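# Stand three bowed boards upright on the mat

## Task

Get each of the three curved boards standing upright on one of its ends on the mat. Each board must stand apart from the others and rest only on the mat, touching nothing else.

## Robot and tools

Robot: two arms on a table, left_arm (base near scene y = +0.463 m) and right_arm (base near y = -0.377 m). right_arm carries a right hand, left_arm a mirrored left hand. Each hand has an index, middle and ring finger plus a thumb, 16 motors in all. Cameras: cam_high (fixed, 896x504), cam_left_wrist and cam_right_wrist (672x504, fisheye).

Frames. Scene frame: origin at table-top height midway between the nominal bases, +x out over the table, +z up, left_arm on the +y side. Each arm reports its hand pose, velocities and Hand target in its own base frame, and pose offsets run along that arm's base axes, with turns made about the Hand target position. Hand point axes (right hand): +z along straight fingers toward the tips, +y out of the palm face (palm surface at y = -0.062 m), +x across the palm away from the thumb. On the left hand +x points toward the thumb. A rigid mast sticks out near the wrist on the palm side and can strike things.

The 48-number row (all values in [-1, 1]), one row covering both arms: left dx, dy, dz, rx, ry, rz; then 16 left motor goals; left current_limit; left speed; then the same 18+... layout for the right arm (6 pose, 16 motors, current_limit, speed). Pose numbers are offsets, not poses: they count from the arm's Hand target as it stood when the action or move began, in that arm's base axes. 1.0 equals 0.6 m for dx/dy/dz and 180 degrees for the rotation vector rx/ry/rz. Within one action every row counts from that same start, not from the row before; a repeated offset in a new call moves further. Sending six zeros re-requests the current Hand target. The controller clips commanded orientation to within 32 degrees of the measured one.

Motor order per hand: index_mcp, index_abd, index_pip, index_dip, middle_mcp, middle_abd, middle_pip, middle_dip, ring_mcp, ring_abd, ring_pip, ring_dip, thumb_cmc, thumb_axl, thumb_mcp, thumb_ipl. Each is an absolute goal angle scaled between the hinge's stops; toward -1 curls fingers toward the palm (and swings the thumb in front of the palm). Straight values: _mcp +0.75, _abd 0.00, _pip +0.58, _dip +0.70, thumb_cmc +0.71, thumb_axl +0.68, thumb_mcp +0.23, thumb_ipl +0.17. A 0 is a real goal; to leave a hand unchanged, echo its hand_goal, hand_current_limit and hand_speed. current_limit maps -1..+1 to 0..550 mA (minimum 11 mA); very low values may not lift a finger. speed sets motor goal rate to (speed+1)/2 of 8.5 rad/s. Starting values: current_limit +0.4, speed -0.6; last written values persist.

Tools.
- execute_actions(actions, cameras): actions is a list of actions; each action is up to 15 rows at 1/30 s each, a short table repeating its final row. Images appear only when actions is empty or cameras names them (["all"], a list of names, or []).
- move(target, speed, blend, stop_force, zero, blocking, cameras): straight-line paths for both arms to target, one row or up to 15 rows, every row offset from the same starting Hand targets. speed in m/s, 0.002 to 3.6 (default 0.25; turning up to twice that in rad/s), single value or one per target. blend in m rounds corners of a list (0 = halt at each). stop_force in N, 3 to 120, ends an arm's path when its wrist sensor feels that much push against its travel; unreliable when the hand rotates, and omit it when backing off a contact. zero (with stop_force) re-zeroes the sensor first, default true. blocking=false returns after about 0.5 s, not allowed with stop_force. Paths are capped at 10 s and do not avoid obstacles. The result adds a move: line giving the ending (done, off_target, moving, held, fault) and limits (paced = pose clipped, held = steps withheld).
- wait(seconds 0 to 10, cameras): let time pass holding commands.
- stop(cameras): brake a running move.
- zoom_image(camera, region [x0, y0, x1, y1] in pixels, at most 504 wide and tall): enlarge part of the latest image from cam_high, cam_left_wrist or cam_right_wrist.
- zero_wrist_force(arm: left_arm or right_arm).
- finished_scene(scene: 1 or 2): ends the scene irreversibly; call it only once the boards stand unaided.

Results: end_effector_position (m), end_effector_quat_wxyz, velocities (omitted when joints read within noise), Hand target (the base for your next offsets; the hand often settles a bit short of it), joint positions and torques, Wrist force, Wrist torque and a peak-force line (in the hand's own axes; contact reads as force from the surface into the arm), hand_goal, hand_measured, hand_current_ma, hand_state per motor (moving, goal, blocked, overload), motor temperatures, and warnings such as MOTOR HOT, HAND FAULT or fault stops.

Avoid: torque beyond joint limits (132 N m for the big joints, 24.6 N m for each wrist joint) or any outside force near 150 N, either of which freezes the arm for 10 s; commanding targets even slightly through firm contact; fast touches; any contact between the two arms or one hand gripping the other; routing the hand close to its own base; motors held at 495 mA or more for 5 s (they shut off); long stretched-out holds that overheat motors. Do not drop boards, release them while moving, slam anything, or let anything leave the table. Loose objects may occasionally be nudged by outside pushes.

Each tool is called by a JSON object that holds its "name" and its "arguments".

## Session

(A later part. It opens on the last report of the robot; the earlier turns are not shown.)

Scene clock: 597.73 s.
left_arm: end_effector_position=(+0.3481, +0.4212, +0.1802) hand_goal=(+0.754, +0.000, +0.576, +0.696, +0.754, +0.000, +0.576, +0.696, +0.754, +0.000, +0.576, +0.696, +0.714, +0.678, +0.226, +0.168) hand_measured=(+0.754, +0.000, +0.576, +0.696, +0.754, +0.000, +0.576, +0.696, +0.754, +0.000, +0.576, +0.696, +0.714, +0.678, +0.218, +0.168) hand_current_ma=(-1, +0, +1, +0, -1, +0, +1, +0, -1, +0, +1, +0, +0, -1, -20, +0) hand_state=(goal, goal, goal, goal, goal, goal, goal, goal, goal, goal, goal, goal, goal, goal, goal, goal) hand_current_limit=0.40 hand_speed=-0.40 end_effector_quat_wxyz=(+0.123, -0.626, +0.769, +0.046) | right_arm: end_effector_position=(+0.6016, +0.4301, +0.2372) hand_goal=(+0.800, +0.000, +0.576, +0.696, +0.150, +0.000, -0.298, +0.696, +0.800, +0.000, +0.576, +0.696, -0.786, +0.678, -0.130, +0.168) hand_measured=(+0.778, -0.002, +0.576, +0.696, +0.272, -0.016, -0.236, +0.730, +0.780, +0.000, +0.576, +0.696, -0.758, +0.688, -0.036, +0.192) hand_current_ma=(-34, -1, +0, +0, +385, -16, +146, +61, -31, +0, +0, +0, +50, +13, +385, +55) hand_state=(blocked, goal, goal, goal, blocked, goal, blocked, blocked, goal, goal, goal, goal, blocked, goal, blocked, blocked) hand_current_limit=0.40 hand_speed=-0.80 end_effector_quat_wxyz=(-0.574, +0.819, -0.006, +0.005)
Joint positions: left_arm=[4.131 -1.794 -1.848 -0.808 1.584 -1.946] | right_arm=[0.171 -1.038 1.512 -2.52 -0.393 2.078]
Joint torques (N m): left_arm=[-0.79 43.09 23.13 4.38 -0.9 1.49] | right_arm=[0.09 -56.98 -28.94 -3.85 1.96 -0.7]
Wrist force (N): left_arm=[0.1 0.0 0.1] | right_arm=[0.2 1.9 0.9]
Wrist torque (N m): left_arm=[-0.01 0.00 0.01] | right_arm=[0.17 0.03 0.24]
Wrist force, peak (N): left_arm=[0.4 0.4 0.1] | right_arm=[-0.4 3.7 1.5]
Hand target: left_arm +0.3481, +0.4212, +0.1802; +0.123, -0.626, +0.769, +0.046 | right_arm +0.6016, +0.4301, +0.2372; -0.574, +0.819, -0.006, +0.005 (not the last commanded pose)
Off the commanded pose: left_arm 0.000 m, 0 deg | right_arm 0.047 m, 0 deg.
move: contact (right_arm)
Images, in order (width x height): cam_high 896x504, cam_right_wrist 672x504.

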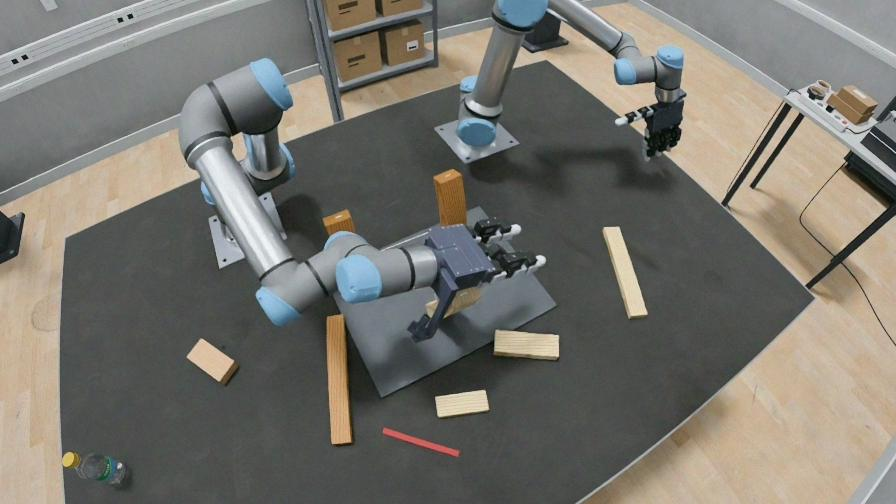

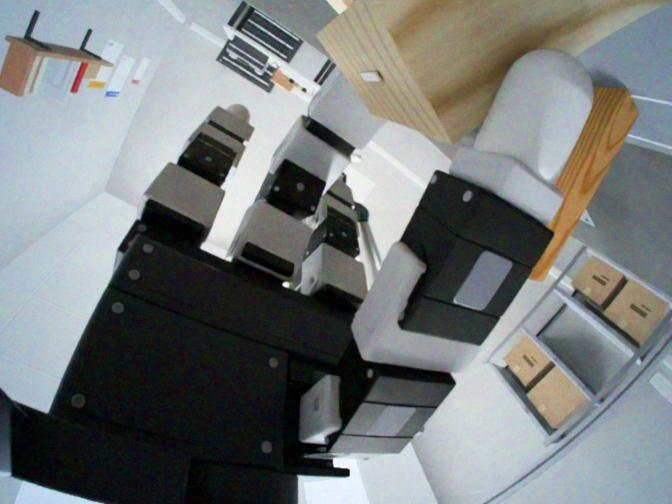

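{"name": "move", "arguments": {"target": [[0,0,0,0,0,0,0.754,0,0.576,0.696,0.754,0,0.576,0.696,0.754,0,0.576,0.696,0.714,0.678,0.226,0.168,0.4,-0.4,-0.0588,0.001,0.0142,0,0,0,0.8,0,0.576,0.696,0.15,0,-0.298,0.696,0.8,0,0.576,0.696,-0.786,0.678,-0.13,0.168,0.4,-0.8],[0,0,0,0,0,0,0.754,0,0.576,0.696,0.754,0,0.576,0.696,0.754,0,0.576,0.696,0.714,0.678,0.226,0.168,0.4,-0.4,-0.1178,0.0019,0.0185,0,0,0,0.8,0,0.576,0.696,0.15,0,-0.298,0.696,0.8,0,0.576,0.696,-0.786,0.678,-0.13,0.168,0.4,-0.8]], "speed": 0.03, "blend": [0.006, 0]}}

{"name": "move", "arguments": {"target": [0,0,0,0,0,0,0.754,0,0.576,0.696,0.754,0,0.576,0.696,0.754,0,0.576,0.696,0.714,0.678,0.226,0.168,0.4,-0.4,0,0,-0.04,0,0,0,0.8,0,0.576,0.696,0.15,0,-0.298,0.696,0.8,0,0.576,0.696,-0.786,0.678,-0.13,0.168,0.4,-0.8], "speed": 0.012, "stop_force": 3, "cameras": ["cam_high", "cam_right_wrist"]}}

{"name": "zoom_image", "arguments": {"camera": "cam_high", "region": [390, 190, 490, 320]}}

Scene clock: 605.27 s.
left_arm: end_effector_position=(+0.3481, +0.4212, +0.1802) hand_goal=(+0.754, +0.000, +0.576, +0.696, +0.754, +0.000, +0.576, +0.696, +0.754, +0.000, +0.576, +0.696, +0.714, +0.678, +0.226, +0.168) hand_measured=(+0.754, +0.000, +0.576, +0.696, +0.754, +0.000, +0.576, +0.696, +0.754, +0.000, +0.576, +0.696, +0.714, +0.678, +0.218, +0.168) hand_current_ma=(-1, +0, +1, +0, -1, +0, +1, +0, -1, +0, +1, +0, +0, -1, -20, +0) hand_state=(goal, goal, goal, goal, goal, goal, goal, goal, goal, goal, goal, goal, goal, goal, goal, goal) hand_current_limit=0.40 hand_speed=-0.40 end_effector_quat_wxyz=(+0.123, -0.626, +0.769, +0.046) | right_arm: end_effector_position=(+0.5308, +0.4312, +0.2484) hand_goal=(+0.800, +0.000, +0.576, +0.696, +0.150, +0.000, -0.298, +0.696, +0.800, +0.000, +0.576, +0.696, -0.786, +0.678, -0.130, +0.168) hand_measured=(+0.778, -0.002, +0.576, +0.696, +0.272, -0.016, -0.236, +0.730, +0.780, +0.000, +0.576, +0.696, -0.756, +0.688, -0.036, +0.192) hand_current_ma=(-34, -1, +0, +0, +385, -19, +147, +61, -31, +0, +0, +0, +55, +13, +385, +58) hand_state=(blocked, goal, goal, goal, blocked, goal, blocked, blocked, goal, goal, goal, goal, blocked, goal, blocked, blocked) hand_current_limit=0.40 hand_speed=-0.80 end_effector_quat_wxyz=(-0.574, +0.819, -0.006, +0.005)
Joint positions: left_arm=[4.131 -1.794 -1.848 -0.808 1.584 -1.946] | right_arm=[0.194 -1.179 1.709 -2.624 -0.404 2.129]
Joint torques (N m): left_arm=[-1.42 43.31 23.62 4.34 -1.08 1.49] | right_arm=[-1.87 -35.11 -27.8 -1.09 1.08 0]
Wrist force (N): left_arm=[0.2 0.1 0.1] | right_arm=[-0.3 3.8 1.5]
Wrist torque (N m): left_arm=[0.00 -0.01 0.02] | right_arm=[0.24 0.07 0.13]
Wrist force, peak (N): left_arm=[0.4 0.0 0.6] | right_arm=[-0.2 3.8 1.5]
Hand target: left_arm +0.3481, +0.4212, +0.1802; +0.123, -0.626, +0.769, +0.046 | right_arm +0.5309, +0.4312, +0.2483; -0.574, +0.819, -0.006, +0.005
Off the commanded pose: left_arm 0.000 m, 0 deg | right_arm 0.000 m, 0 deg.
move: done

Scene clock: 606.37 s.
left_arm: end_effector_position=(+0.3481, +0.4212, +0.1802) hand_goal=(+0.754, +0.000, +0.576, +0.696, +0.754, +0.000, +0.576, +0.696, +0.754, +0.000, +0.576, +0.696, +0.714, +0.678, +0.226, +0.168) hand_measured=(+0.754, +0.000, +0.576, +0.696, +0.754, +0.000, +0.576, +0.696, +0.754, +0.000, +0.576, +0.696, +0.714, +0.678, +0.218, +0.168) hand_current_ma=(-1, +0, +1, +0, -1, +0, +1, +0, -1, +0, +1, +0, +0, -1, -20, +0) hand_state=(goal, goal, goal, goal, goal, goal, goal, goal, goal, goal, goal, goal, goal, goal, goal, goal) hand_current_limit=0.40 hand_speed=-0.40 end_effector_quat_wxyz=(+0.123, -0.626, +0.769, +0.046) | right_arm: end_effector_position=(+0.5309, +0.4312, +0.2479) hand_goal=(+0.800, +0.000, +0.576, +0.696, +0.150, +0.000, -0.298, +0.696, +0.800, +0.000, +0.576, +0.696, -0.786, +0.678, -0.130, +0.168) hand_measured=(+0.778, -0.002, +0.576, +0.696, +0.272, -0.016, -0.236, +0.730, +0.780, +0.000, +0.576, +0.696, -0.756, +0.688, -0.036, +0.192) hand_current_ma=(-34, -1, +0, +0, +385, -19, +147, +61, -31, +0, +0, +0, +55, +13, +385, +58) hand_state=(blocked, goal, goal, goal, blocked, goal, blocked, blocked, goal, goal, goal, goal, blocked, goal, blocked, blocked) hand_current_limit=0.40 hand_speed=-0.80 end_effector_quat_wxyz=(-0.574, +0.819, -0.006, +0.005)
Joint positions: left_arm=[4.131 -1.794 -1.848 -0.808 1.584 -1.946] | right_arm=[0.194 -1.178 1.71 -2.625 -0.404 2.129]
Joint torques (N m): left_arm=[-1.2 42.32 23.97 4.33 -1.12 1.53] | right_arm=[2.48 -49.83 -27.6 -3.85 1.99 2.21]
Wrist force (N): left_arm=[0.2 0.3 0.2] | right_arm=[-0.2 0.9 0.4]
Wrist torque (N m): left_arm=[0.02 -0.01 0.00] | right_arm=[0.12 0.06 0.11]
Wrist force, peak (N): left_arm=[0.4 0.4 0.4] | right_arm=[0.1 3.8 1.6]
Hand target: left_arm +0.3481, +0.4212, +0.1802; +0.123, -0.626, +0.769, +0.046 | right_arm +0.5309, +0.4313, +0.2479; -0.574, +0.819, -0.006, +0.005 (not the last commanded pose)
Off the commanded pose: left_arm 0.000 m, 0 deg | right_arm 0.024 m, 0 deg.
move: contact (right_arm)
Images, in order (width x height): cam_high 896x504, cam_right_wrist 672x504.

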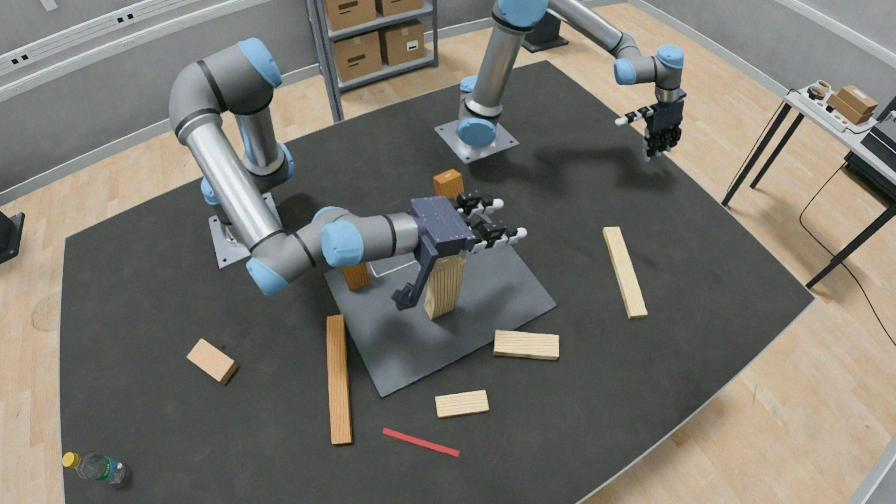

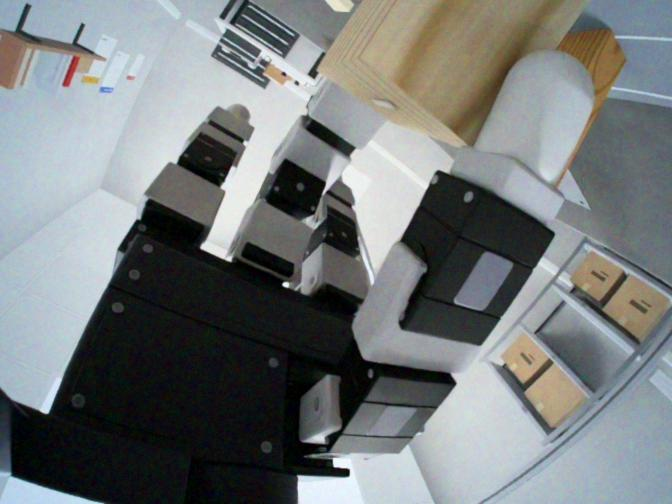

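Scaled by 3.877.

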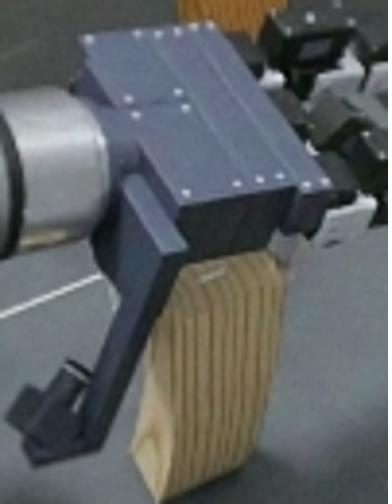

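{"name": "move", "arguments": {"target": [0,0,0,0,0,0,0.754,0,0.576,0.696,0.754,0,0.576,0.696,0.754,0,0.576,0.696,0.714,0.678,0.226,0.168,0.4,-0.4,-0.0005,-0.0295,0.014,0.0233,-0.0004,0,0.8,0,0.576,0.696,0.15,0,-0.298,0.696,0.8,0,0.576,0.696,-0.786,0.678,-0.13,0.168,0.4,-0.8], "speed": 0.02}}

{"name": "move", "arguments": {"target": [0,0,0,0,0,0,0.754,0,0.576,0.696,0.754,0,0.576,0.696,0.754,0,0.576,0.696,0.714,0.678,0.226,0.168,0.4,-0.4,0,0,-0.04,0,0,0,0.8,0,0.576,0.696,0.15,0,-0.298,0.696,0.8,0,0.576,0.696,-0.786,0.678,-0.13,0.168,0.4,-0.8], "speed": 0.01, "stop_force": 3}}

{"name": "move", "arguments": {"target": [0,0,0,0,0,0,0.754,0,0.576,0.696,0.754,0,0.576,0.696,0.754,0,0.576,0.696,0.714,0.678,0.226,0.168,0.4,-0.4,-0.05,0.0008,-0.002,0,0,0,0.8,0,0.576,0.696,0.15,0,-0.298,0.696,0.8,0,0.576,0.696,-0.786,0.678,-0.13,0.168,0.4,-0.8], "speed": 0.015, "cameras": ["cam_high", "cam_right_wrist"]}}

{"name": "zoom_image", "arguments": {"camera": "cam_high", "region": [420, 235, 470, 285]}}

{"name": "zoom_image", "arguments": {"camera": "cam_high", "region": [415, 280, 465, 330]}}

Scene clock: 618.27 s.
left_arm: end_effector_position=(+0.3481, +0.4212, +0.1802) hand_goal=(+0.754, +0.000, +0.576, +0.696, +0.754, +0.000, +0.576, +0.696, +0.754, +0.000, +0.576, +0.696, +0.714, +0.678, +0.226, +0.168) hand_measured=(+0.754, +0.000, +0.576, +0.696, +0.754, +0.000, +0.576, +0.696, +0.754, +0.000, +0.576, +0.696, +0.714, +0.678, +0.218, +0.168) hand_current_ma=(-1, +0, +1, +0, -1, +0, +1, +0, -1, +0, +1, +0, +0, -1, -20, +0) hand_state=(goal, goal, goal, goal, goal, goal, goal, goal, goal, goal, goal, goal, goal, goal, goal, goal) hand_current_limit=0.40 hand_speed=-0.40 end_effector_quat_wxyz=(+0.123, -0.626, +0.769, +0.046) | right_arm: end_effector_position=(+0.5306, +0.4135, +0.2563) hand_goal=(+0.800, +0.000, +0.576, +0.696, +0.150, +0.000, -0.298, +0.696, +0.800, +0.000, +0.576, +0.696, -0.786, +0.678, -0.130, +0.168) hand_measured=(+0.778, -0.002, +0.576, +0.696, +0.272, -0.016, -0.236, +0.730, +0.780, +0.000, +0.576, +0.696, -0.756, +0.688, -0.040, +0.192) hand_current_ma=(-34, -1, +0, +0, +385, -17, +149, +63, -31, +0, +0, +0, +55, +13, +367, +58) hand_state=(blocked, goal, goal, goal, blocked, goal, blocked, blocked, goal, goal, goal, goal, blocked, goal, blocked, blocked) hand_current_limit=0.40 hand_speed=-0.80 end_effector_quat_wxyz=(-0.604, +0.797, -0.006, +0.005)
Joint positions: left_arm=[4.131 -1.794 -1.848 -0.808 1.584 -1.946] | right_arm=[0.145 -1.196 1.752 -2.647 -0.317 2.111]
Joint torques (N m): left_arm=[-1.23 42.6 23.28 4.44 -1.06 1.36] | right_arm=[7.46 -44.17 -26.79 -3.85 0.82 -0.95]
Wrist force (N): left_arm=[0.1 0.2 0.4] | right_arm=[-0.2 4.7 1.3]
Wrist torque (N m): left_arm=[0.00 0.00 0.01] | right_arm=[0.21 0.04 0.33]
Wrist force, peak (N): left_arm=[0.5 0.0 0.3] | right_arm=[-0.2 5.0 1.4]
Hand target: left_arm +0.3481, +0.4212, +0.1802; +0.123, -0.626, +0.769, +0.046 | right_arm +0.5306, +0.4136, +0.2563; -0.604, +0.797, -0.006, +0.005
Off the commanded pose: left_arm 0.000 m, 0 deg | right_arm 0.000 m, 0 deg.
move: done

Scene clock: 619.57 s.
left_arm: end_effector_position=(+0.3481, +0.4212, +0.1802) hand_goal=(+0.754, +0.000, +0.576, +0.696, +0.754, +0.000, +0.576, +0.696, +0.754, +0.000, +0.576, +0.696, +0.714, +0.678, +0.226, +0.168) hand_measured=(+0.754, +0.000, +0.576, +0.696, +0.754, +0.000, +0.576, +0.696, +0.754, +0.000, +0.576, +0.696, +0.714, +0.678, +0.218, +0.168) hand_current_ma=(-1, +0, +1, +0, -1, +0, +1, +0, -1, +0, +1, +0, +0, -1, -20, +0) hand_state=(goal, goal, goal, goal, goal, goal, goal, goal, goal, goal, goal, goal, goal, goal, goal, goal) hand_current_limit=0.40 hand_speed=-0.40 end_effector_quat_wxyz=(+0.123, -0.626, +0.769, +0.046) | right_arm: end_effector_position=(+0.5306, +0.4135, +0.2535) hand_goal=(+0.800, +0.000, +0.576, +0.696, +0.150, +0.000, -0.298, +0.696, +0.800, +0.000, +0.576, +0.696, -0.786, +0.678, -0.130, +0.168) hand_measured=(+0.778, -0.002, +0.576, +0.696, +0.272, -0.016, -0.236, +0.730, +0.780, +0.000, +0.576, +0.696, -0.756, +0.688, -0.040, +0.192) hand_current_ma=(-34, -1, +0, +0, +385, -17, +149, +63, -31, +0, +0, +0, +54, +13, +367, +58) hand_state=(blocked, goal, goal, goal, blocked, goal, blocked, blocked, goal, goal, goal, goal, blocked, goal, blocked, blocked) hand_current_limit=0.40 hand_speed=-0.80 end_effector_quat_wxyz=(-0.604, +0.797, -0.006, +0.005)
Joint positions: left_arm=[4.131 -1.794 -1.848 -0.808 1.584 -1.946] | right_arm=[0.145 -1.192 1.755 -2.653 -0.318 2.111]
Joint torques (N m): left_arm=[-1.04 42.97 24.09 4.3 -1.03 1.51] | right_arm=[4.69 -49.58 -28.42 -0.95 0.58 0.42]
Wrist force (N): left_arm=[0.2 0.0 0.2] | right_arm=[-0.3 2.0 0.6]
Wrist torque (N m): left_arm=[0.00 -0.02 0.01] | right_arm=[0.09 0.08 0.26]
Wrist force, peak (N): left_arm=[0.6 0.0 0.3] | right_arm=[-0.3 4.8 1.4]
Hand target: left_arm +0.3481, +0.4212, +0.1802; +0.123, -0.626, +0.769, +0.046 | right_arm +0.5306, +0.4135, +0.2535; -0.604, +0.797, -0.006, +0.005 (not the last commanded pose)
Off the commanded pose: left_arm 0.000 m, 0 deg | right_arm 0.021 m, 0 deg.
move: contact (right_arm)

Scene clock: 621.83 s.
left_arm: end_effector_position=(+0.3481, +0.4212, +0.1802) hand_goal=(+0.754, +0.000, +0.576, +0.696, +0.754, +0.000, +0.576, +0.696, +0.754, +0.000, +0.576, +0.696, +0.714, +0.678, +0.226, +0.168) hand_measured=(+0.754, +0.000, +0.576, +0.696, +0.754, +0.000, +0.576, +0.696, +0.754, +0.000, +0.576, +0.696, +0.714, +0.678, +0.218, +0.168) hand_current_ma=(-1, +0, +1, +0, -1, +0, +1, +0, -1, +0, +1, +0, +0, -1, -20, +0) hand_state=(goal, goal, goal, goal, goal, goal, goal, goal, goal, goal, goal, goal, goal, goal, goal, goal) hand_current_limit=0.40 hand_speed=-0.40 end_effector_quat_wxyz=(+0.123, -0.626, +0.769, +0.046) | right_arm: end_effector_position=(+0.5005, +0.4140, +0.2524) hand_goal=(+0.800, +0.000, +0.576, +0.696, +0.150, +0.000, -0.298, +0.696, +0.800, +0.000, +0.576, +0.696, -0.786, +0.678, -0.130, +0.168) hand_measured=(+0.778, -0.002, +0.576, +0.696, +0.272, -0.016, -0.236, +0.730, +0.780, +0.000, +0.576, +0.696, -0.754, +0.688, -0.040, +0.192) hand_current_ma=(-34, -1, +0, +0, +385, -17, +149, +63, -31, +0, +0, +0, +56, +13, +366, +58) hand_state=(blocked, goal, goal, goal, blocked, goal, blocked, blocked, goal, goal, goal, goal, blocked, goal, blocked, blocked) hand_current_limit=0.40 hand_speed=-0.80 end_effector_quat_wxyz=(-0.604, +0.797, -0.006, +0.006)
Joint positions: left_arm=[4.131 -1.794 -1.848 -0.808 1.584 -1.946] | right_arm=[0.154 -1.243 1.839 -2.709 -0.322 2.135]
Joint torques (N m): left_arm=[-1.49 42.55 24.13 4.33 -1.08 1.48] | right_arm=[3.9 -28.5 -26.55 -2.06 -0.08 1.61]
Wrist force (N): left_arm=[0.3 0.4 0.0] | right_arm=[-0.2 0.0 0.9]
Wrist torque (N m): left_arm=[0.06 -0.03 0.00] | right_arm=[0.21 0.07 0.10]
Wrist force, peak (N): left_arm=[0.3 -0.2 0.4] | right_arm=[-0.1 -4.1 -0.5]
Hand target: left_arm +0.3481, +0.4212, +0.1802; +0.123, -0.626, +0.769, +0.046 | right_arm +0.5006, +0.4140, +0.2523; -0.604, +0.797, -0.006, +0.005
Off the commanded pose: left_arm 0.000 m, 0 deg | right_arm 0.000 m, 0 deg.
move: done
Images, in order (width x height): cam_high 896x504, cam_right_wrist 672x504.

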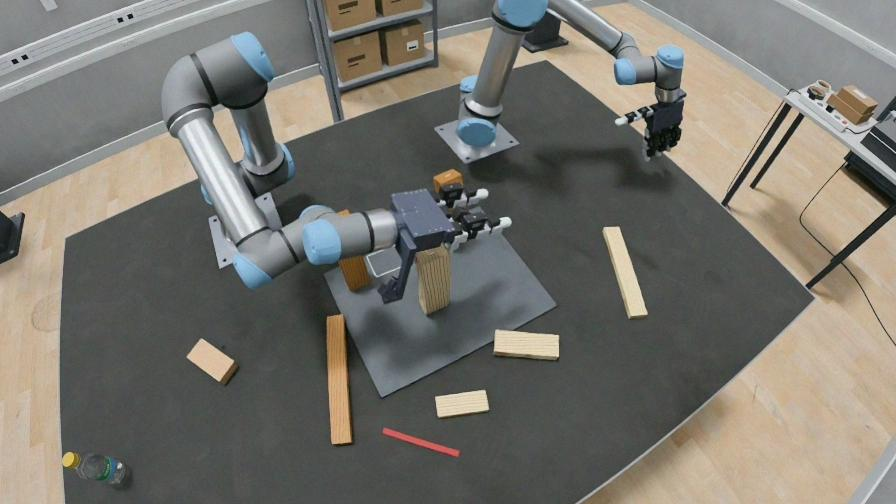

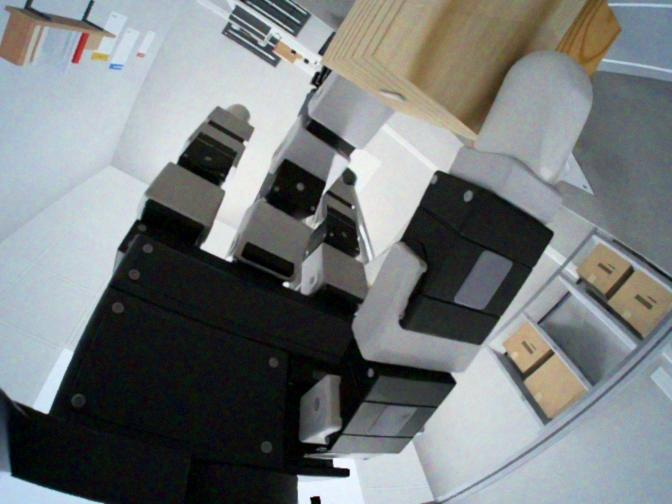

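Scaled by 10.080.

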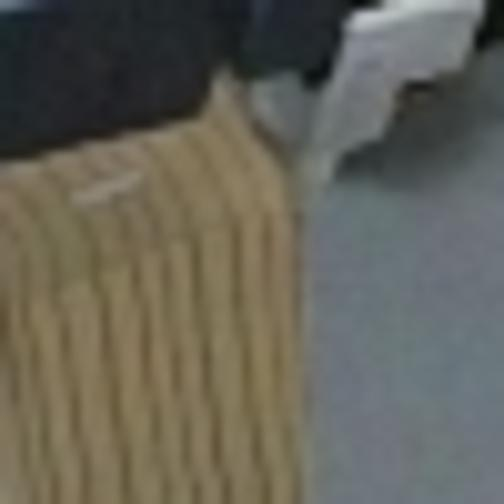

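Scaled by 10.080.

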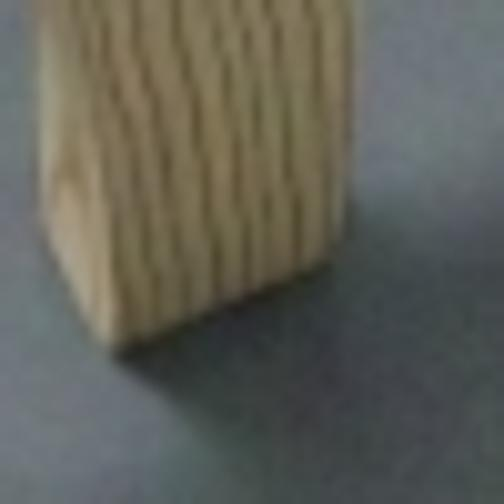

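{"name": "move", "arguments": {"target": [0,0,0,0,0,0,0.754,0,0.576,0.696,0.754,0,0.576,0.696,0.754,0,0.576,0.696,0.714,0.678,0.226,0.168,0.4,-0.4,-0.05,0.0008,-0.0045,0,0,0,0.8,0,0.576,0.696,0.15,0,-0.298,0.696,0.8,0,0.576,0.696,-0.786,0.678,-0.13,0.168,0.4,-0.8], "speed": 0.015, "cameras": ["cam_high"]}}

{"name": "zoom_image", "arguments": {"camera": "cam_high", "region": [410, 225, 460, 275]}}

{"name": "zoom_image", "arguments": {"camera": "cam_high", "region": [410, 275, 460, 325]}}

Scene clock: 629.73 s.
left_arm: end_effector_position=(+0.3481, +0.4212, +0.1802) hand_goal=(+0.754, +0.000, +0.576, +0.696, +0.754, +0.000, +0.576, +0.696, +0.754, +0.000, +0.576, +0.696, +0.714, +0.678, +0.226, +0.168) hand_measured=(+0.754, +0.000, +0.576, +0.696, +0.754, +0.000, +0.576, +0.696, +0.754, +0.000, +0.576, +0.696, +0.714, +0.678, +0.218, +0.168) hand_current_ma=(-1, +0, +1, +0, -1, +0, +1, +0, -1, +0, +1, +0, +0, -1, -20, +0) hand_state=(goal, goal, goal, goal, goal, goal, goal, goal, goal, goal, goal, goal, goal, goal, goal, goal) hand_current_limit=0.40 hand_speed=-0.40 end_effector_quat_wxyz=(+0.123, -0.626, +0.769, +0.046) | right_arm: end_effector_position=(+0.4705, +0.4145, +0.2497) hand_goal=(+0.800, +0.000, +0.576, +0.696, +0.150, +0.000, -0.298, +0.696, +0.800, +0.000, +0.576, +0.696, -0.786, +0.678, -0.130, +0.168) hand_measured=(+0.778, -0.002, +0.576, +0.696, +0.272, -0.016, -0.236, +0.730, +0.780, +0.000, +0.576, +0.696, -0.754, +0.688, -0.040, +0.192) hand_current_ma=(-34, -1, +0, +0, +385, -17, +149, +63, -31, +0, +0, +0, +57, +13, +366, +58) hand_state=(blocked, goal, goal, goal, blocked, goal, blocked, blocked, goal, goal, goal, goal, blocked, goal, blocked, blocked) hand_current_limit=0.40 hand_speed=-0.80 end_effector_quat_wxyz=(-0.604, +0.797, -0.006, +0.006)
Joint positions: left_arm=[4.131 -1.794 -1.848 -0.808 1.584 -1.946] | right_arm=[0.164 -1.291 1.92 -2.767 -0.327 2.161]
Joint torques (N m): left_arm=[-1.65 43.1 23.98 4.48 -1.16 1.47] | right_arm=[3.76 -28.05 -29.44 -2.34 0.77 1.29]
Wrist force (N): left_arm=[0.2 -0.2 0.0] | right_arm=[0.1 4.3 1.1]
Wrist torque (N m): left_arm=[-0.02 -0.02 0.02] | right_arm=[0.24 0.05 0.18]
Wrist force, peak (N): left_arm=[0.4 0.3 0.4] | right_arm=[0.1 4.5 1.4]
Hand target: left_arm +0.3481, +0.4212, +0.1802; +0.123, -0.626, +0.769, +0.046 | right_arm +0.4706, +0.4145, +0.2496; -0.604, +0.797, -0.006, +0.005
Off the commanded pose: left_arm 0.000 m, 0 deg | right_arm 0.000 m, 0 deg.
move: done
Images, in order (width x height): cam_high 896x504.

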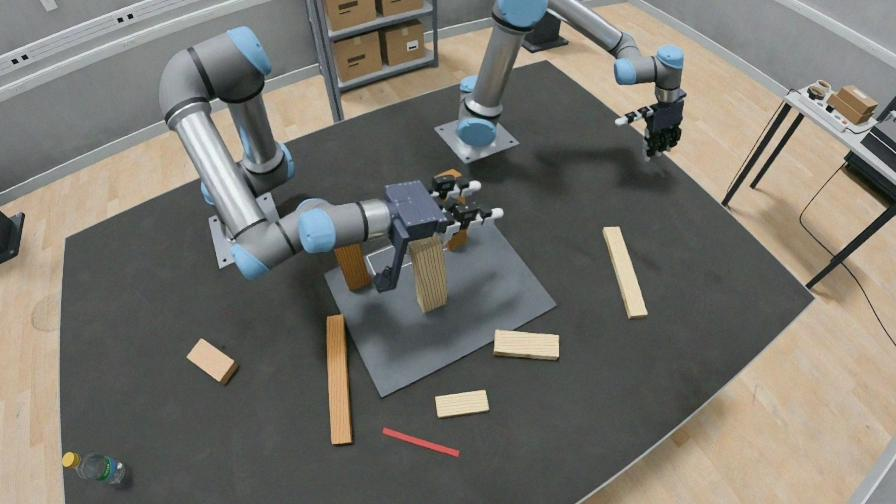

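Scaled by 10.080.

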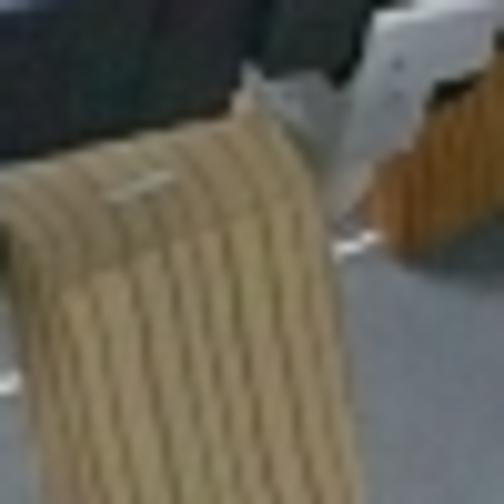

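Scaled by 10.080.

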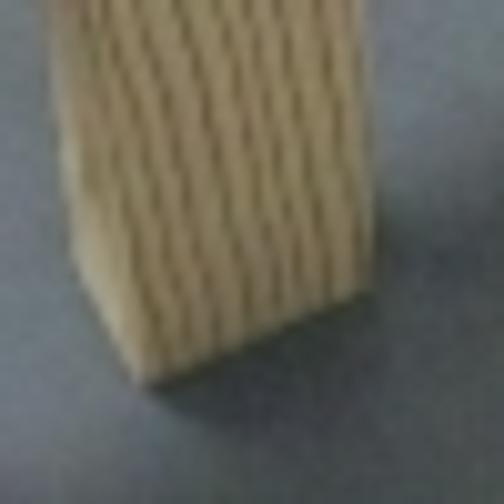

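{"name": "move", "arguments": {"target": [0,0,0,0,0,0,0.754,0,0.576,0.696,0.754,0,0.576,0.696,0.754,0,0.576,0.696,0.714,0.678,0.226,0.168,0.4,-0.4,0,0,-0.02,0,0,0,0.8,0,0.576,0.696,0.15,0,-0.298,0.696,0.8,0,0.576,0.696,-0.786,0.678,-0.13,0.168,0.4,-0.8], "speed": 0.008, "stop_force": 3}}

{"name": "move", "arguments": {"target": [0,0,0,0,0,0,0.754,0,0.576,0.696,0.754,0,0.576,0.696,0.754,0,0.576,0.696,0.714,0.678,0.226,0.168,0.4,-0.4,-0.0233,0.0004,-0.0035,0,0,0,0.8,0,0.576,0.696,0.15,0,-0.298,0.696,0.8,0,0.576,0.696,-0.786,0.678,-0.13,0.168,0.4,-0.8], "speed": 0.01, "cameras": ["cam_high"]}}

{"name": "zoom_image", "arguments": {"camera": "cam_high", "region": [405, 220, 455, 270]}}

{"name": "zoom_image", "arguments": {"camera": "cam_high", "region": [405, 275, 455, 325]}}

Scene clock: 635.17 s.
left_arm: end_effector_position=(+0.3481, +0.4212, +0.1802) hand_goal=(+0.754, +0.000, +0.576, +0.696, +0.754, +0.000, +0.576, +0.696, +0.754, +0.000, +0.576, +0.696, +0.714, +0.678, +0.226, +0.168) hand_measured=(+0.754, +0.000, +0.576, +0.696, +0.754, +0.000, +0.576, +0.696, +0.754, +0.000, +0.576, +0.696, +0.714, +0.678, +0.218, +0.168) hand_current_ma=(-1, +0, +1, +0, -1, +0, +1, +0, -1, +0, +1, +0, +0, -1, -20, +0) hand_state=(goal, goal, goal, goal, goal, goal, goal, goal, goal, goal, goal, goal, goal, goal, goal, goal) hand_current_limit=0.40 hand_speed=-0.40 end_effector_quat_wxyz=(+0.123, -0.626, +0.769, +0.046) | right_arm: end_effector_position=(+0.4706, +0.4145, +0.2495) hand_goal=(+0.800, +0.000, +0.576, +0.696, +0.150, +0.000, -0.298, +0.696, +0.800, +0.000, +0.576, +0.696, -0.786, +0.678, -0.130, +0.168) hand_measured=(+0.778, -0.002, +0.576, +0.696, +0.272, -0.016, -0.236, +0.730, +0.780, +0.000, +0.576, +0.696, -0.754, +0.688, -0.040, +0.192) hand_current_ma=(-34, -1, +0, +0, +385, -16, +149, +63, -31, +0, +0, +0, +57, +13, +366, +58) hand_state=(blocked, goal, goal, goal, blocked, goal, blocked, blocked, goal, goal, goal, goal, blocked, goal, blocked, blocked) hand_current_limit=0.40 hand_speed=-0.80 end_effector_quat_wxyz=(-0.604, +0.797, -0.006, +0.005)
Joint positions: left_arm=[4.131 -1.794 -1.848 -0.808 1.584 -1.946] | right_arm=[0.164 -1.29 1.92 -2.767 -0.327 2.161]
Joint torques (N m): left_arm=[-1.77 41.97 23.3 4.34 -1.06 1.47] | right_arm=[-5.79 -44.11 -26.82 -0.64 0.24 -0.63]
Wrist force (N): left_arm=[-0.2 0.2 0.1] | right_arm=[-0.4 0.8 0.1]
Wrist torque (N m): left_arm=[0.03 0.04 -0.02] | right_arm=[0.07 0.06 0.15]
Wrist force, peak (N): left_arm=[0.5 0.0 0.6] | right_arm=[0.1 4.2 1.3]
Hand target: left_arm +0.3481, +0.4212, +0.1802; +0.123, -0.626, +0.769, +0.046 | right_arm +0.4706, +0.4145, +0.2494; -0.604, +0.797, -0.006, +0.005 (not the last commanded pose)
Off the commanded pose: left_arm 0.000 m, 0 deg | right_arm 0.012 m, 0 deg.
move: contact (right_arm)

Scene clock: 636.80 s.
left_arm: end_effector_position=(+0.3481, +0.4212, +0.1802) hand_goal=(+0.754, +0.000, +0.576, +0.696, +0.754, +0.000, +0.576, +0.696, +0.754, +0.000, +0.576, +0.696, +0.714, +0.678, +0.226, +0.168) hand_measured=(+0.754, +0.000, +0.576, +0.696, +0.754, +0.000, +0.576, +0.696, +0.754, +0.000, +0.576, +0.696, +0.714, +0.678, +0.218, +0.168) hand_current_ma=(-1, +0, +1, +0, -1, +0, +1, +0, -1, +0, +1, +0, +0, -1, -20, +0) hand_state=(goal, goal, goal, goal, goal, goal, goal, goal, goal, goal, goal, goal, goal, goal, goal, goal) hand_current_limit=0.40 hand_speed=-0.40 end_effector_quat_wxyz=(+0.123, -0.626, +0.769, +0.046) | right_arm: end_effector_position=(+0.4566, +0.4147, +0.2473) hand_goal=(+0.800, +0.000, +0.576, +0.696, +0.150, +0.000, -0.298, +0.696, +0.800, +0.000, +0.576, +0.696, -0.786, +0.678, -0.130, +0.168) hand_measured=(+0.778, -0.002, +0.576, +0.696, +0.272, -0.016, -0.236, +0.730, +0.780, +0.000, +0.576, +0.696, -0.754, +0.688, -0.040, +0.192) hand_current_ma=(-34, -1, +0, +0, +385, -16, +149, +63, -31, +0, +0, +0, +57, +13, +366, +58) hand_state=(blocked, goal, goal, goal, blocked, goal, blocked, blocked, goal, goal, goal, goal, blocked, goal, blocked, blocked) hand_current_limit=0.40 hand_speed=-0.80 end_effector_quat_wxyz=(-0.604, +0.797, -0.006, +0.005)
Joint positions: left_arm=[4.131 -1.794 -1.848 -0.808 1.584 -1.946] | right_arm=[0.169 -1.311 1.958 -2.797 -0.33 2.174]
Joint torques (N m): left_arm=[-1.31 42.69 24.03 4.46 -1.22 1.5] | right_arm=[6.31 -33.12 -25.66 -3.46 0.55 1.86]
Wrist force (N): left_arm=[0.1 0.0 0.0] | right_arm=[0.2 4.2 1.2]
Wrist torque (N m): left_arm=[0.01 -0.01 0.01] | right_arm=[0.26 0.05 0.18]
Wrist force, peak (N): left_arm=[0.1 -0.1 0.5] | right_arm=[0.2 4.4 1.3]
Hand target: left_arm +0.3481, +0.4212, +0.1802; +0.123, -0.626, +0.769, +0.046 | right_arm +0.4567, +0.4147, +0.2473; -0.604, +0.797, -0.006, +0.005
Off the commanded pose: left_arm 0.000 m, 0 deg | right_arm 0.000 m, 0 deg.
move: done
Images, in order (width x height): cam_high 896x504.

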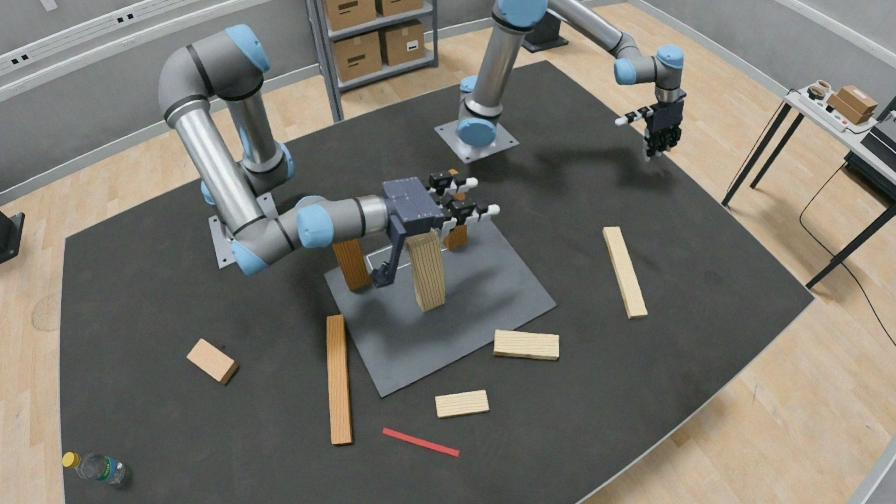

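Scaled by 10.080.

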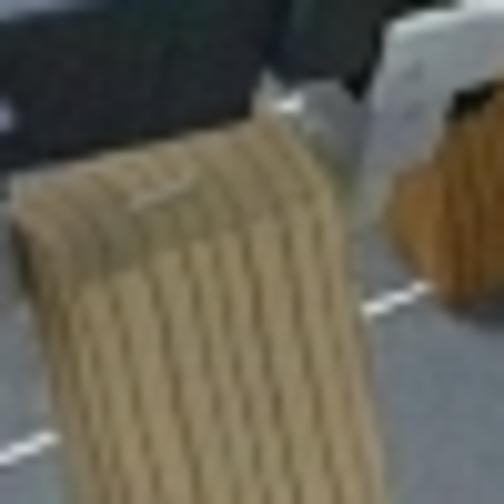

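Scaled by 10.080.

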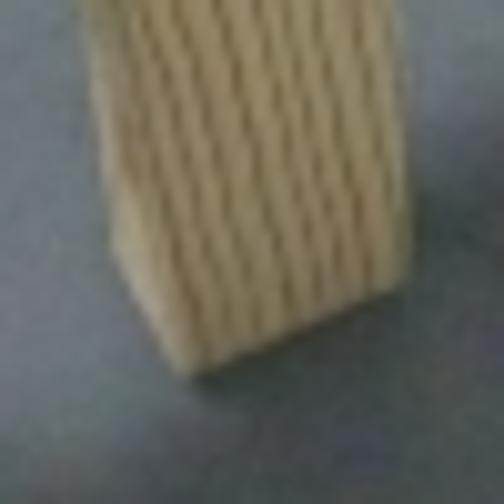

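{"name": "move", "arguments": {"target": [0,0,0,0,0,0,0.754,0,0.576,0.696,0.754,0,0.576,0.696,0.754,0,0.576,0.696,0.714,0.678,0.226,0.168,0.4,-0.4,-0.003,0,-0.0005,0,0,0,0.8,0,0.576,0.696,0.15,0,-0.298,0.696,0.8,0,0.576,0.696,-0.786,0.678,-0.13,0.168,0.4,-0.8], "speed": 0.008}}

{"name": "move", "arguments": {"target": [0,0,0,0,0,0,0.754,0,0.576,0.696,0.754,0,0.576,0.696,0.754,0,0.576,0.696,0.714,0.678,0.226,0.168,0.4,-0.4,0,0,-0.02,0,0,0,0.8,0,0.576,0.696,0.15,0,-0.298,0.696,0.8,0,0.576,0.696,-0.786,0.678,-0.13,0.168,0.4,-0.8], "speed": 0.006, "stop_force": 4}}

{"name": "execute_actions", "arguments": {"actions": [[[0,0,0,0,0,0,0.754,0,0.576,0.696,0.754,0,0.576,0.696,0.754,0,0.576,0.696,0.714,0.678,0.226,0.168,0.4,-0.4,0,0,0,0,0,0,0.8,0.2,0.576,0.696,0.15,0,-0.298,0.696,0.8,0,0.576,0.696,-0.786,0.678,-0.13,0.168,0.4,-0.8]],[[0,0,0,0,0,0,0.754,0,0.576,0.696,0.754,0,0.576,0.696,0.754,0,0.576,0.696,0.714,0.678,0.226,0.168,0.4,-0.4,0,0,0,0,0,0,-0.479,0.2,0.576,0.696,0.15,0,-0.298,0.696,0.8,0,0.576,0.696,-0.786,0.678,-0.13,0.168,0.4,-0.75]],[[0,0,0,0,0,0,0.754,0,0.576,0.696,0.754,0,0.576,0.696,0.754,0,0.576,0.696,0.714,0.678,0.226,0.168,0.4,-0.4,0,0,0,0,0,0,-0.479,0.2,0.576,0.696,0.15,0,-0.298,0.696,0.8,0,0.576,0.696,-0.786,0.678,-0.13,0.168,0.4,-0.75]],[[0,0,0,0,0,0,0.754,0,0.576,0.696,0.754,0,0.576,0.696,0.754,0,0.576,0.696,0.714,0.678,0.226,0.168,0.4,-0.4,0,0,0,0,0,0,-0.479,-0.04,0.576,0.696,0.15,0,-0.298,0.696,0.8,0,0.576,0.696,-0.786,0.678,-0.13,0.168,0.4,-0.85]]], "cameras": ["cam_high", "cam_right_wrist"]}}

{"name": "zoom_image", "arguments": {"camera": "cam_high", "region": [405, 220, 455, 270]}}

{"name": "zoom_image", "arguments": {"camera": "cam_high", "region": [405, 275, 455, 325]}}

Scene clock: 642.97 s.
left_arm: end_effector_position=(+0.3481, +0.4212, +0.1802) hand_goal=(+0.754, +0.000, +0.576, +0.696, +0.754, +0.000, +0.576, +0.696, +0.754, +0.000, +0.576, +0.696, +0.714, +0.678, +0.226, +0.168) hand_measured=(+0.754, +0.000, +0.576, +0.696, +0.754, +0.000, +0.576, +0.696, +0.754, +0.000, +0.576, +0.696, +0.714, +0.678, +0.218, +0.168) hand_current_ma=(-1, +0, +1, +0, -1, +0, +1, +0, -1, +0, +1, +0, +0, -1, -20, +0) hand_state=(goal, goal, goal, goal, goal, goal, goal, goal, goal, goal, goal, goal, goal, goal, goal, goal) hand_current_limit=0.40 hand_speed=-0.40 end_effector_quat_wxyz=(+0.123, -0.626, +0.769, +0.046) | right_arm: end_effector_position=(+0.4548, +0.4147, +0.2470) hand_goal=(+0.800, +0.000, +0.576, +0.696, +0.150, +0.000, -0.298, +0.696, +0.800, +0.000, +0.576, +0.696, -0.786, +0.678, -0.130, +0.168) hand_measured=(+0.778, -0.002, +0.576, +0.696, +0.272, -0.016, -0.236, +0.730, +0.780, +0.000, +0.576, +0.696, -0.754, +0.688, -0.040, +0.192) hand_current_ma=(-34, -1, +0, +0, +385, -16, +149, +63, -31, +0, +0, +0, +57, +13, +366, +58) hand_state=(blocked, goal, goal, goal, blocked, goal, blocked, blocked, goal, goal, goal, goal, blocked, goal, blocked, blocked) hand_current_limit=0.40 hand_speed=-0.80 end_effector_quat_wxyz=(-0.604, +0.797, -0.006, +0.005)
Joint positions: left_arm=[4.131 -1.794 -1.848 -0.808 1.584 -1.946] | right_arm=[0.17 -1.314 1.963 -2.801 -0.33 2.176]
Joint torques (N m): left_arm=[-1.68 42.63 23.45 4.34 -1.32 1.51] | right_arm=[8.14 -40.29 -17.75 -4.42 0.55 2.22]
Wrist force (N): left_arm=[-0.1 0.2 0.4] | right_arm=[0.4 4.1 1.2]
Wrist torque (N m): left_arm=[0.00 0.03 -0.01] | right_arm=[0.25 0.02 0.19]
Wrist force, peak (N): left_arm=[0.2 0.4 0.6] | right_arm=[0.3 4.4 1.4]
Hand target: left_arm +0.3481, +0.4212, +0.1802; +0.123, -0.626, +0.769, +0.046 | right_arm +0.4549, +0.4147, +0.2470; -0.604, +0.797, -0.006, +0.005
Off the commanded pose: left_arm 0.000 m, 0 deg | right_arm 0.000 m, 0 deg.
move: done

Scene clock: 644.07 s.
left_arm: end_effector_position=(+0.3481, +0.4212, +0.1802) hand_goal=(+0.754, +0.000, +0.576, +0.696, +0.754, +0.000, +0.576, +0.696, +0.754, +0.000, +0.576, +0.696, +0.714, +0.678, +0.226, +0.168) hand_measured=(+0.754, +0.000, +0.576, +0.696, +0.754, +0.000, +0.576, +0.696, +0.754, +0.000, +0.576, +0.696, +0.714, +0.678, +0.218, +0.168) hand_current_ma=(-1, +0, +1, +0, -1, +0, +1, +0, -1, +0, +1, +0, +0, -1, -20, +0) hand_state=(goal, goal, goal, goal, goal, goal, goal, goal, goal, goal, goal, goal, goal, goal, goal, goal) hand_current_limit=0.40 hand_speed=-0.40 end_effector_quat_wxyz=(+0.123, -0.626, +0.769, +0.046) | right_arm: end_effector_position=(+0.4549, +0.4147, +0.2467) hand_goal=(+0.800, +0.000, +0.576, +0.696, +0.150, +0.000, -0.298, +0.696, +0.800, +0.000, +0.576, +0.696, -0.786, +0.678, -0.130, +0.168) hand_measured=(+0.778, -0.002, +0.576, +0.696, +0.272, -0.014, -0.236, +0.730, +0.780, +0.000, +0.576, +0.696, -0.754, +0.688, -0.040, +0.192) hand_current_ma=(-34, -1, +0, +0, +385, -13, +149, +63, -31, +0, +0, +0, +57, +13, +366, +58) hand_state=(blocked, goal, goal, goal, blocked, goal, blocked, blocked, goal, goal, goal, goal, blocked, goal, blocked, blocked) hand_current_limit=0.40 hand_speed=-0.80 end_effector_quat_wxyz=(-0.604, +0.797, -0.006, +0.006)
Joint positions: left_arm=[4.131 -1.794 -1.848 -0.808 1.584 -1.946] | right_arm=[0.17 -1.313 1.963 -2.802 -0.33 2.176]
Joint torques (N m): left_arm=[-1.07 43.31 23.6 4.46 -1.16 1.67] | right_arm=[8.55 -41.49 -26.34 -0.79 0.58 1.52]
Wrist force (N): left_arm=[0.2 0.2 -0.1] | right_arm=[-0.8 0.1 -0.2]
Wrist torque (N m): left_arm=[0.05 -0.02 0.01] | right_arm=[0.04 0.10 0.14]
Wrist force, peak (N): left_arm=[0.4 -0.3 0.6] | right_arm=[-1.7 -3.8 -1.5]
Hand target: left_arm +0.3481, +0.4212, +0.1802; +0.123, -0.626, +0.769, +0.046 | right_arm +0.4549, +0.4147, +0.2467; -0.604, +0.797, -0.006, +0.006 (not the last commanded pose)
Off the commanded pose: left_arm 0.000 m, 0 deg | right_arm 0.012 m, 0 deg.
move: contact (right_arm)

Scene clock: 646.70 s.
left_arm: end_effector_position=(+0.3481, +0.4212, +0.1802) hand_goal=(+0.754, +0.000, +0.576, +0.696, +0.754, +0.000, +0.576, +0.696, +0.754, +0.000, +0.576, +0.696, +0.714, +0.678, +0.226, +0.168) hand_measured=(+0.754, +0.000, +0.576, +0.696, +0.754, +0.000, +0.576, +0.696, +0.754, +0.000, +0.576, +0.696, +0.714, +0.678, +0.218, +0.168) hand_current_ma=(-1, +0, +1, +0, -1, +0, +1, +0, -1, +0, +1, +0, +0, -1, -20, +0) hand_state=(goal, goal, goal, goal, goal, goal, goal, goal, goal, goal, goal, goal, goal, goal, goal, goal) hand_current_limit=0.40 hand_speed=-0.40 end_effector_quat_wxyz=(+0.123, -0.626, +0.769, +0.046) | right_arm: end_effector_position=(+0.4549, +0.4147, +0.2467) hand_goal=(-0.478, -0.040, +0.576, +0.696, +0.150, +0.000, -0.298, +0.696, +0.800, +0.000, +0.576, +0.696, -0.786, +0.678, -0.130, +0.168) hand_measured=(-0.472, -0.036, +0.576, +0.696, +0.272, -0.014, -0.236, +0.730, +0.780, +0.000, +0.576, +0.696, -0.754, +0.688, -0.040, +0.192) hand_current_ma=(+4, +2, +0, +0, +385, -13, +149, +63, -31, +0, +0, +0, +57, +13, +366, +58) hand_state=(goal, goal, goal, goal, blocked, goal, blocked, blocked, goal, goal, goal, goal, blocked, goal, blocked, blocked) hand_current_limit=0.40 hand_speed=-0.85 end_effector_quat_wxyz=(-0.604, +0.797, -0.006, +0.006)
Joint positions: left_arm=[4.131 -1.794 -1.848 -0.808 1.584 -1.946] | right_arm=[0.17 -1.313 1.963 -2.802 -0.33 2.176]
Joint torques (N m): left_arm=[-1.01 42.6 24.51 4.31 -1.1 1.42] | right_arm=[7.76 -41 -25.16 -1.41 0.41 1.34]
Wrist force (N): left_arm=[0.2 0.2 0.5] | right_arm=[-0.7 0.0 -0.1]
Wrist torque (N m): left_arm=[-0.01 -0.01 0.01] | right_arm=[0.08 0.09 0.14]
Wrist force, peak (N): left_arm=[0.4 -0.1 0.6] | right_arm=[-0.9 0.0 -0.2]
Hand target: left_arm +0.3481, +0.4212, +0.1802; +0.123, -0.626, +0.769, +0.046 | right_arm +0.4549, +0.4147, +0.2467; -0.604, +0.797, -0.006, +0.006
Off the commanded pose: left_arm 0.000 m, 0 deg | right_arm 0.000 m, 0 deg.
Images, in order (width x height): cam_high 896x504, cam_right_wrist 672x504.

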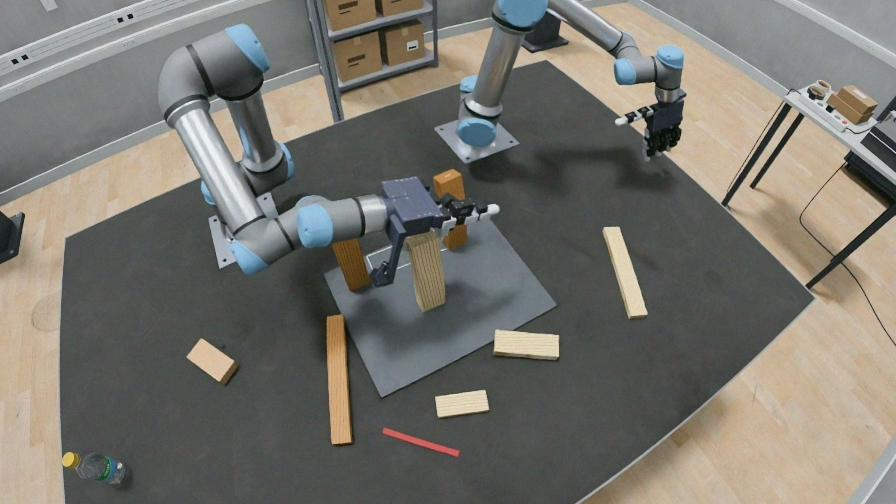

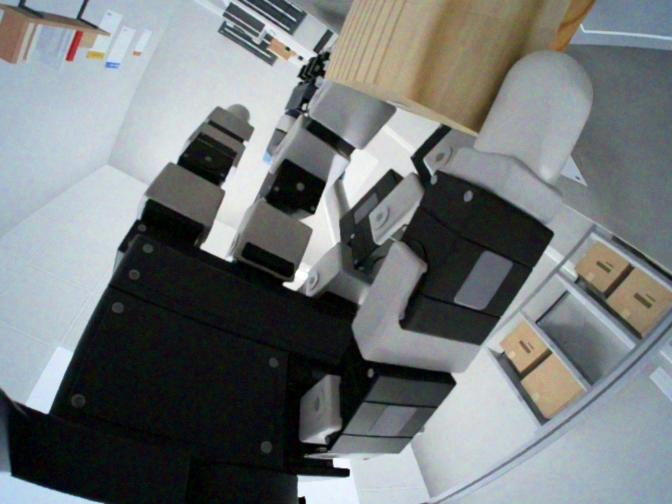

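Scaled by 10.080.

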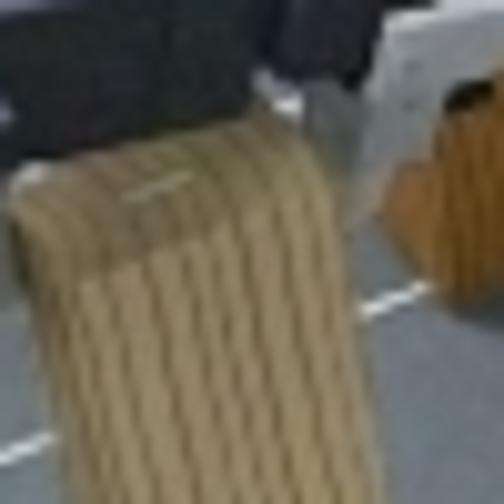

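Scaled by 10.080.

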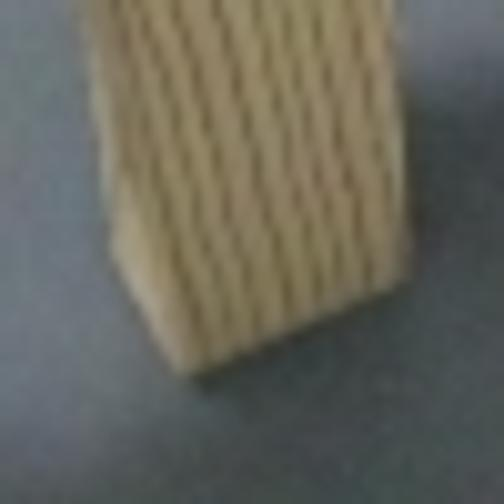

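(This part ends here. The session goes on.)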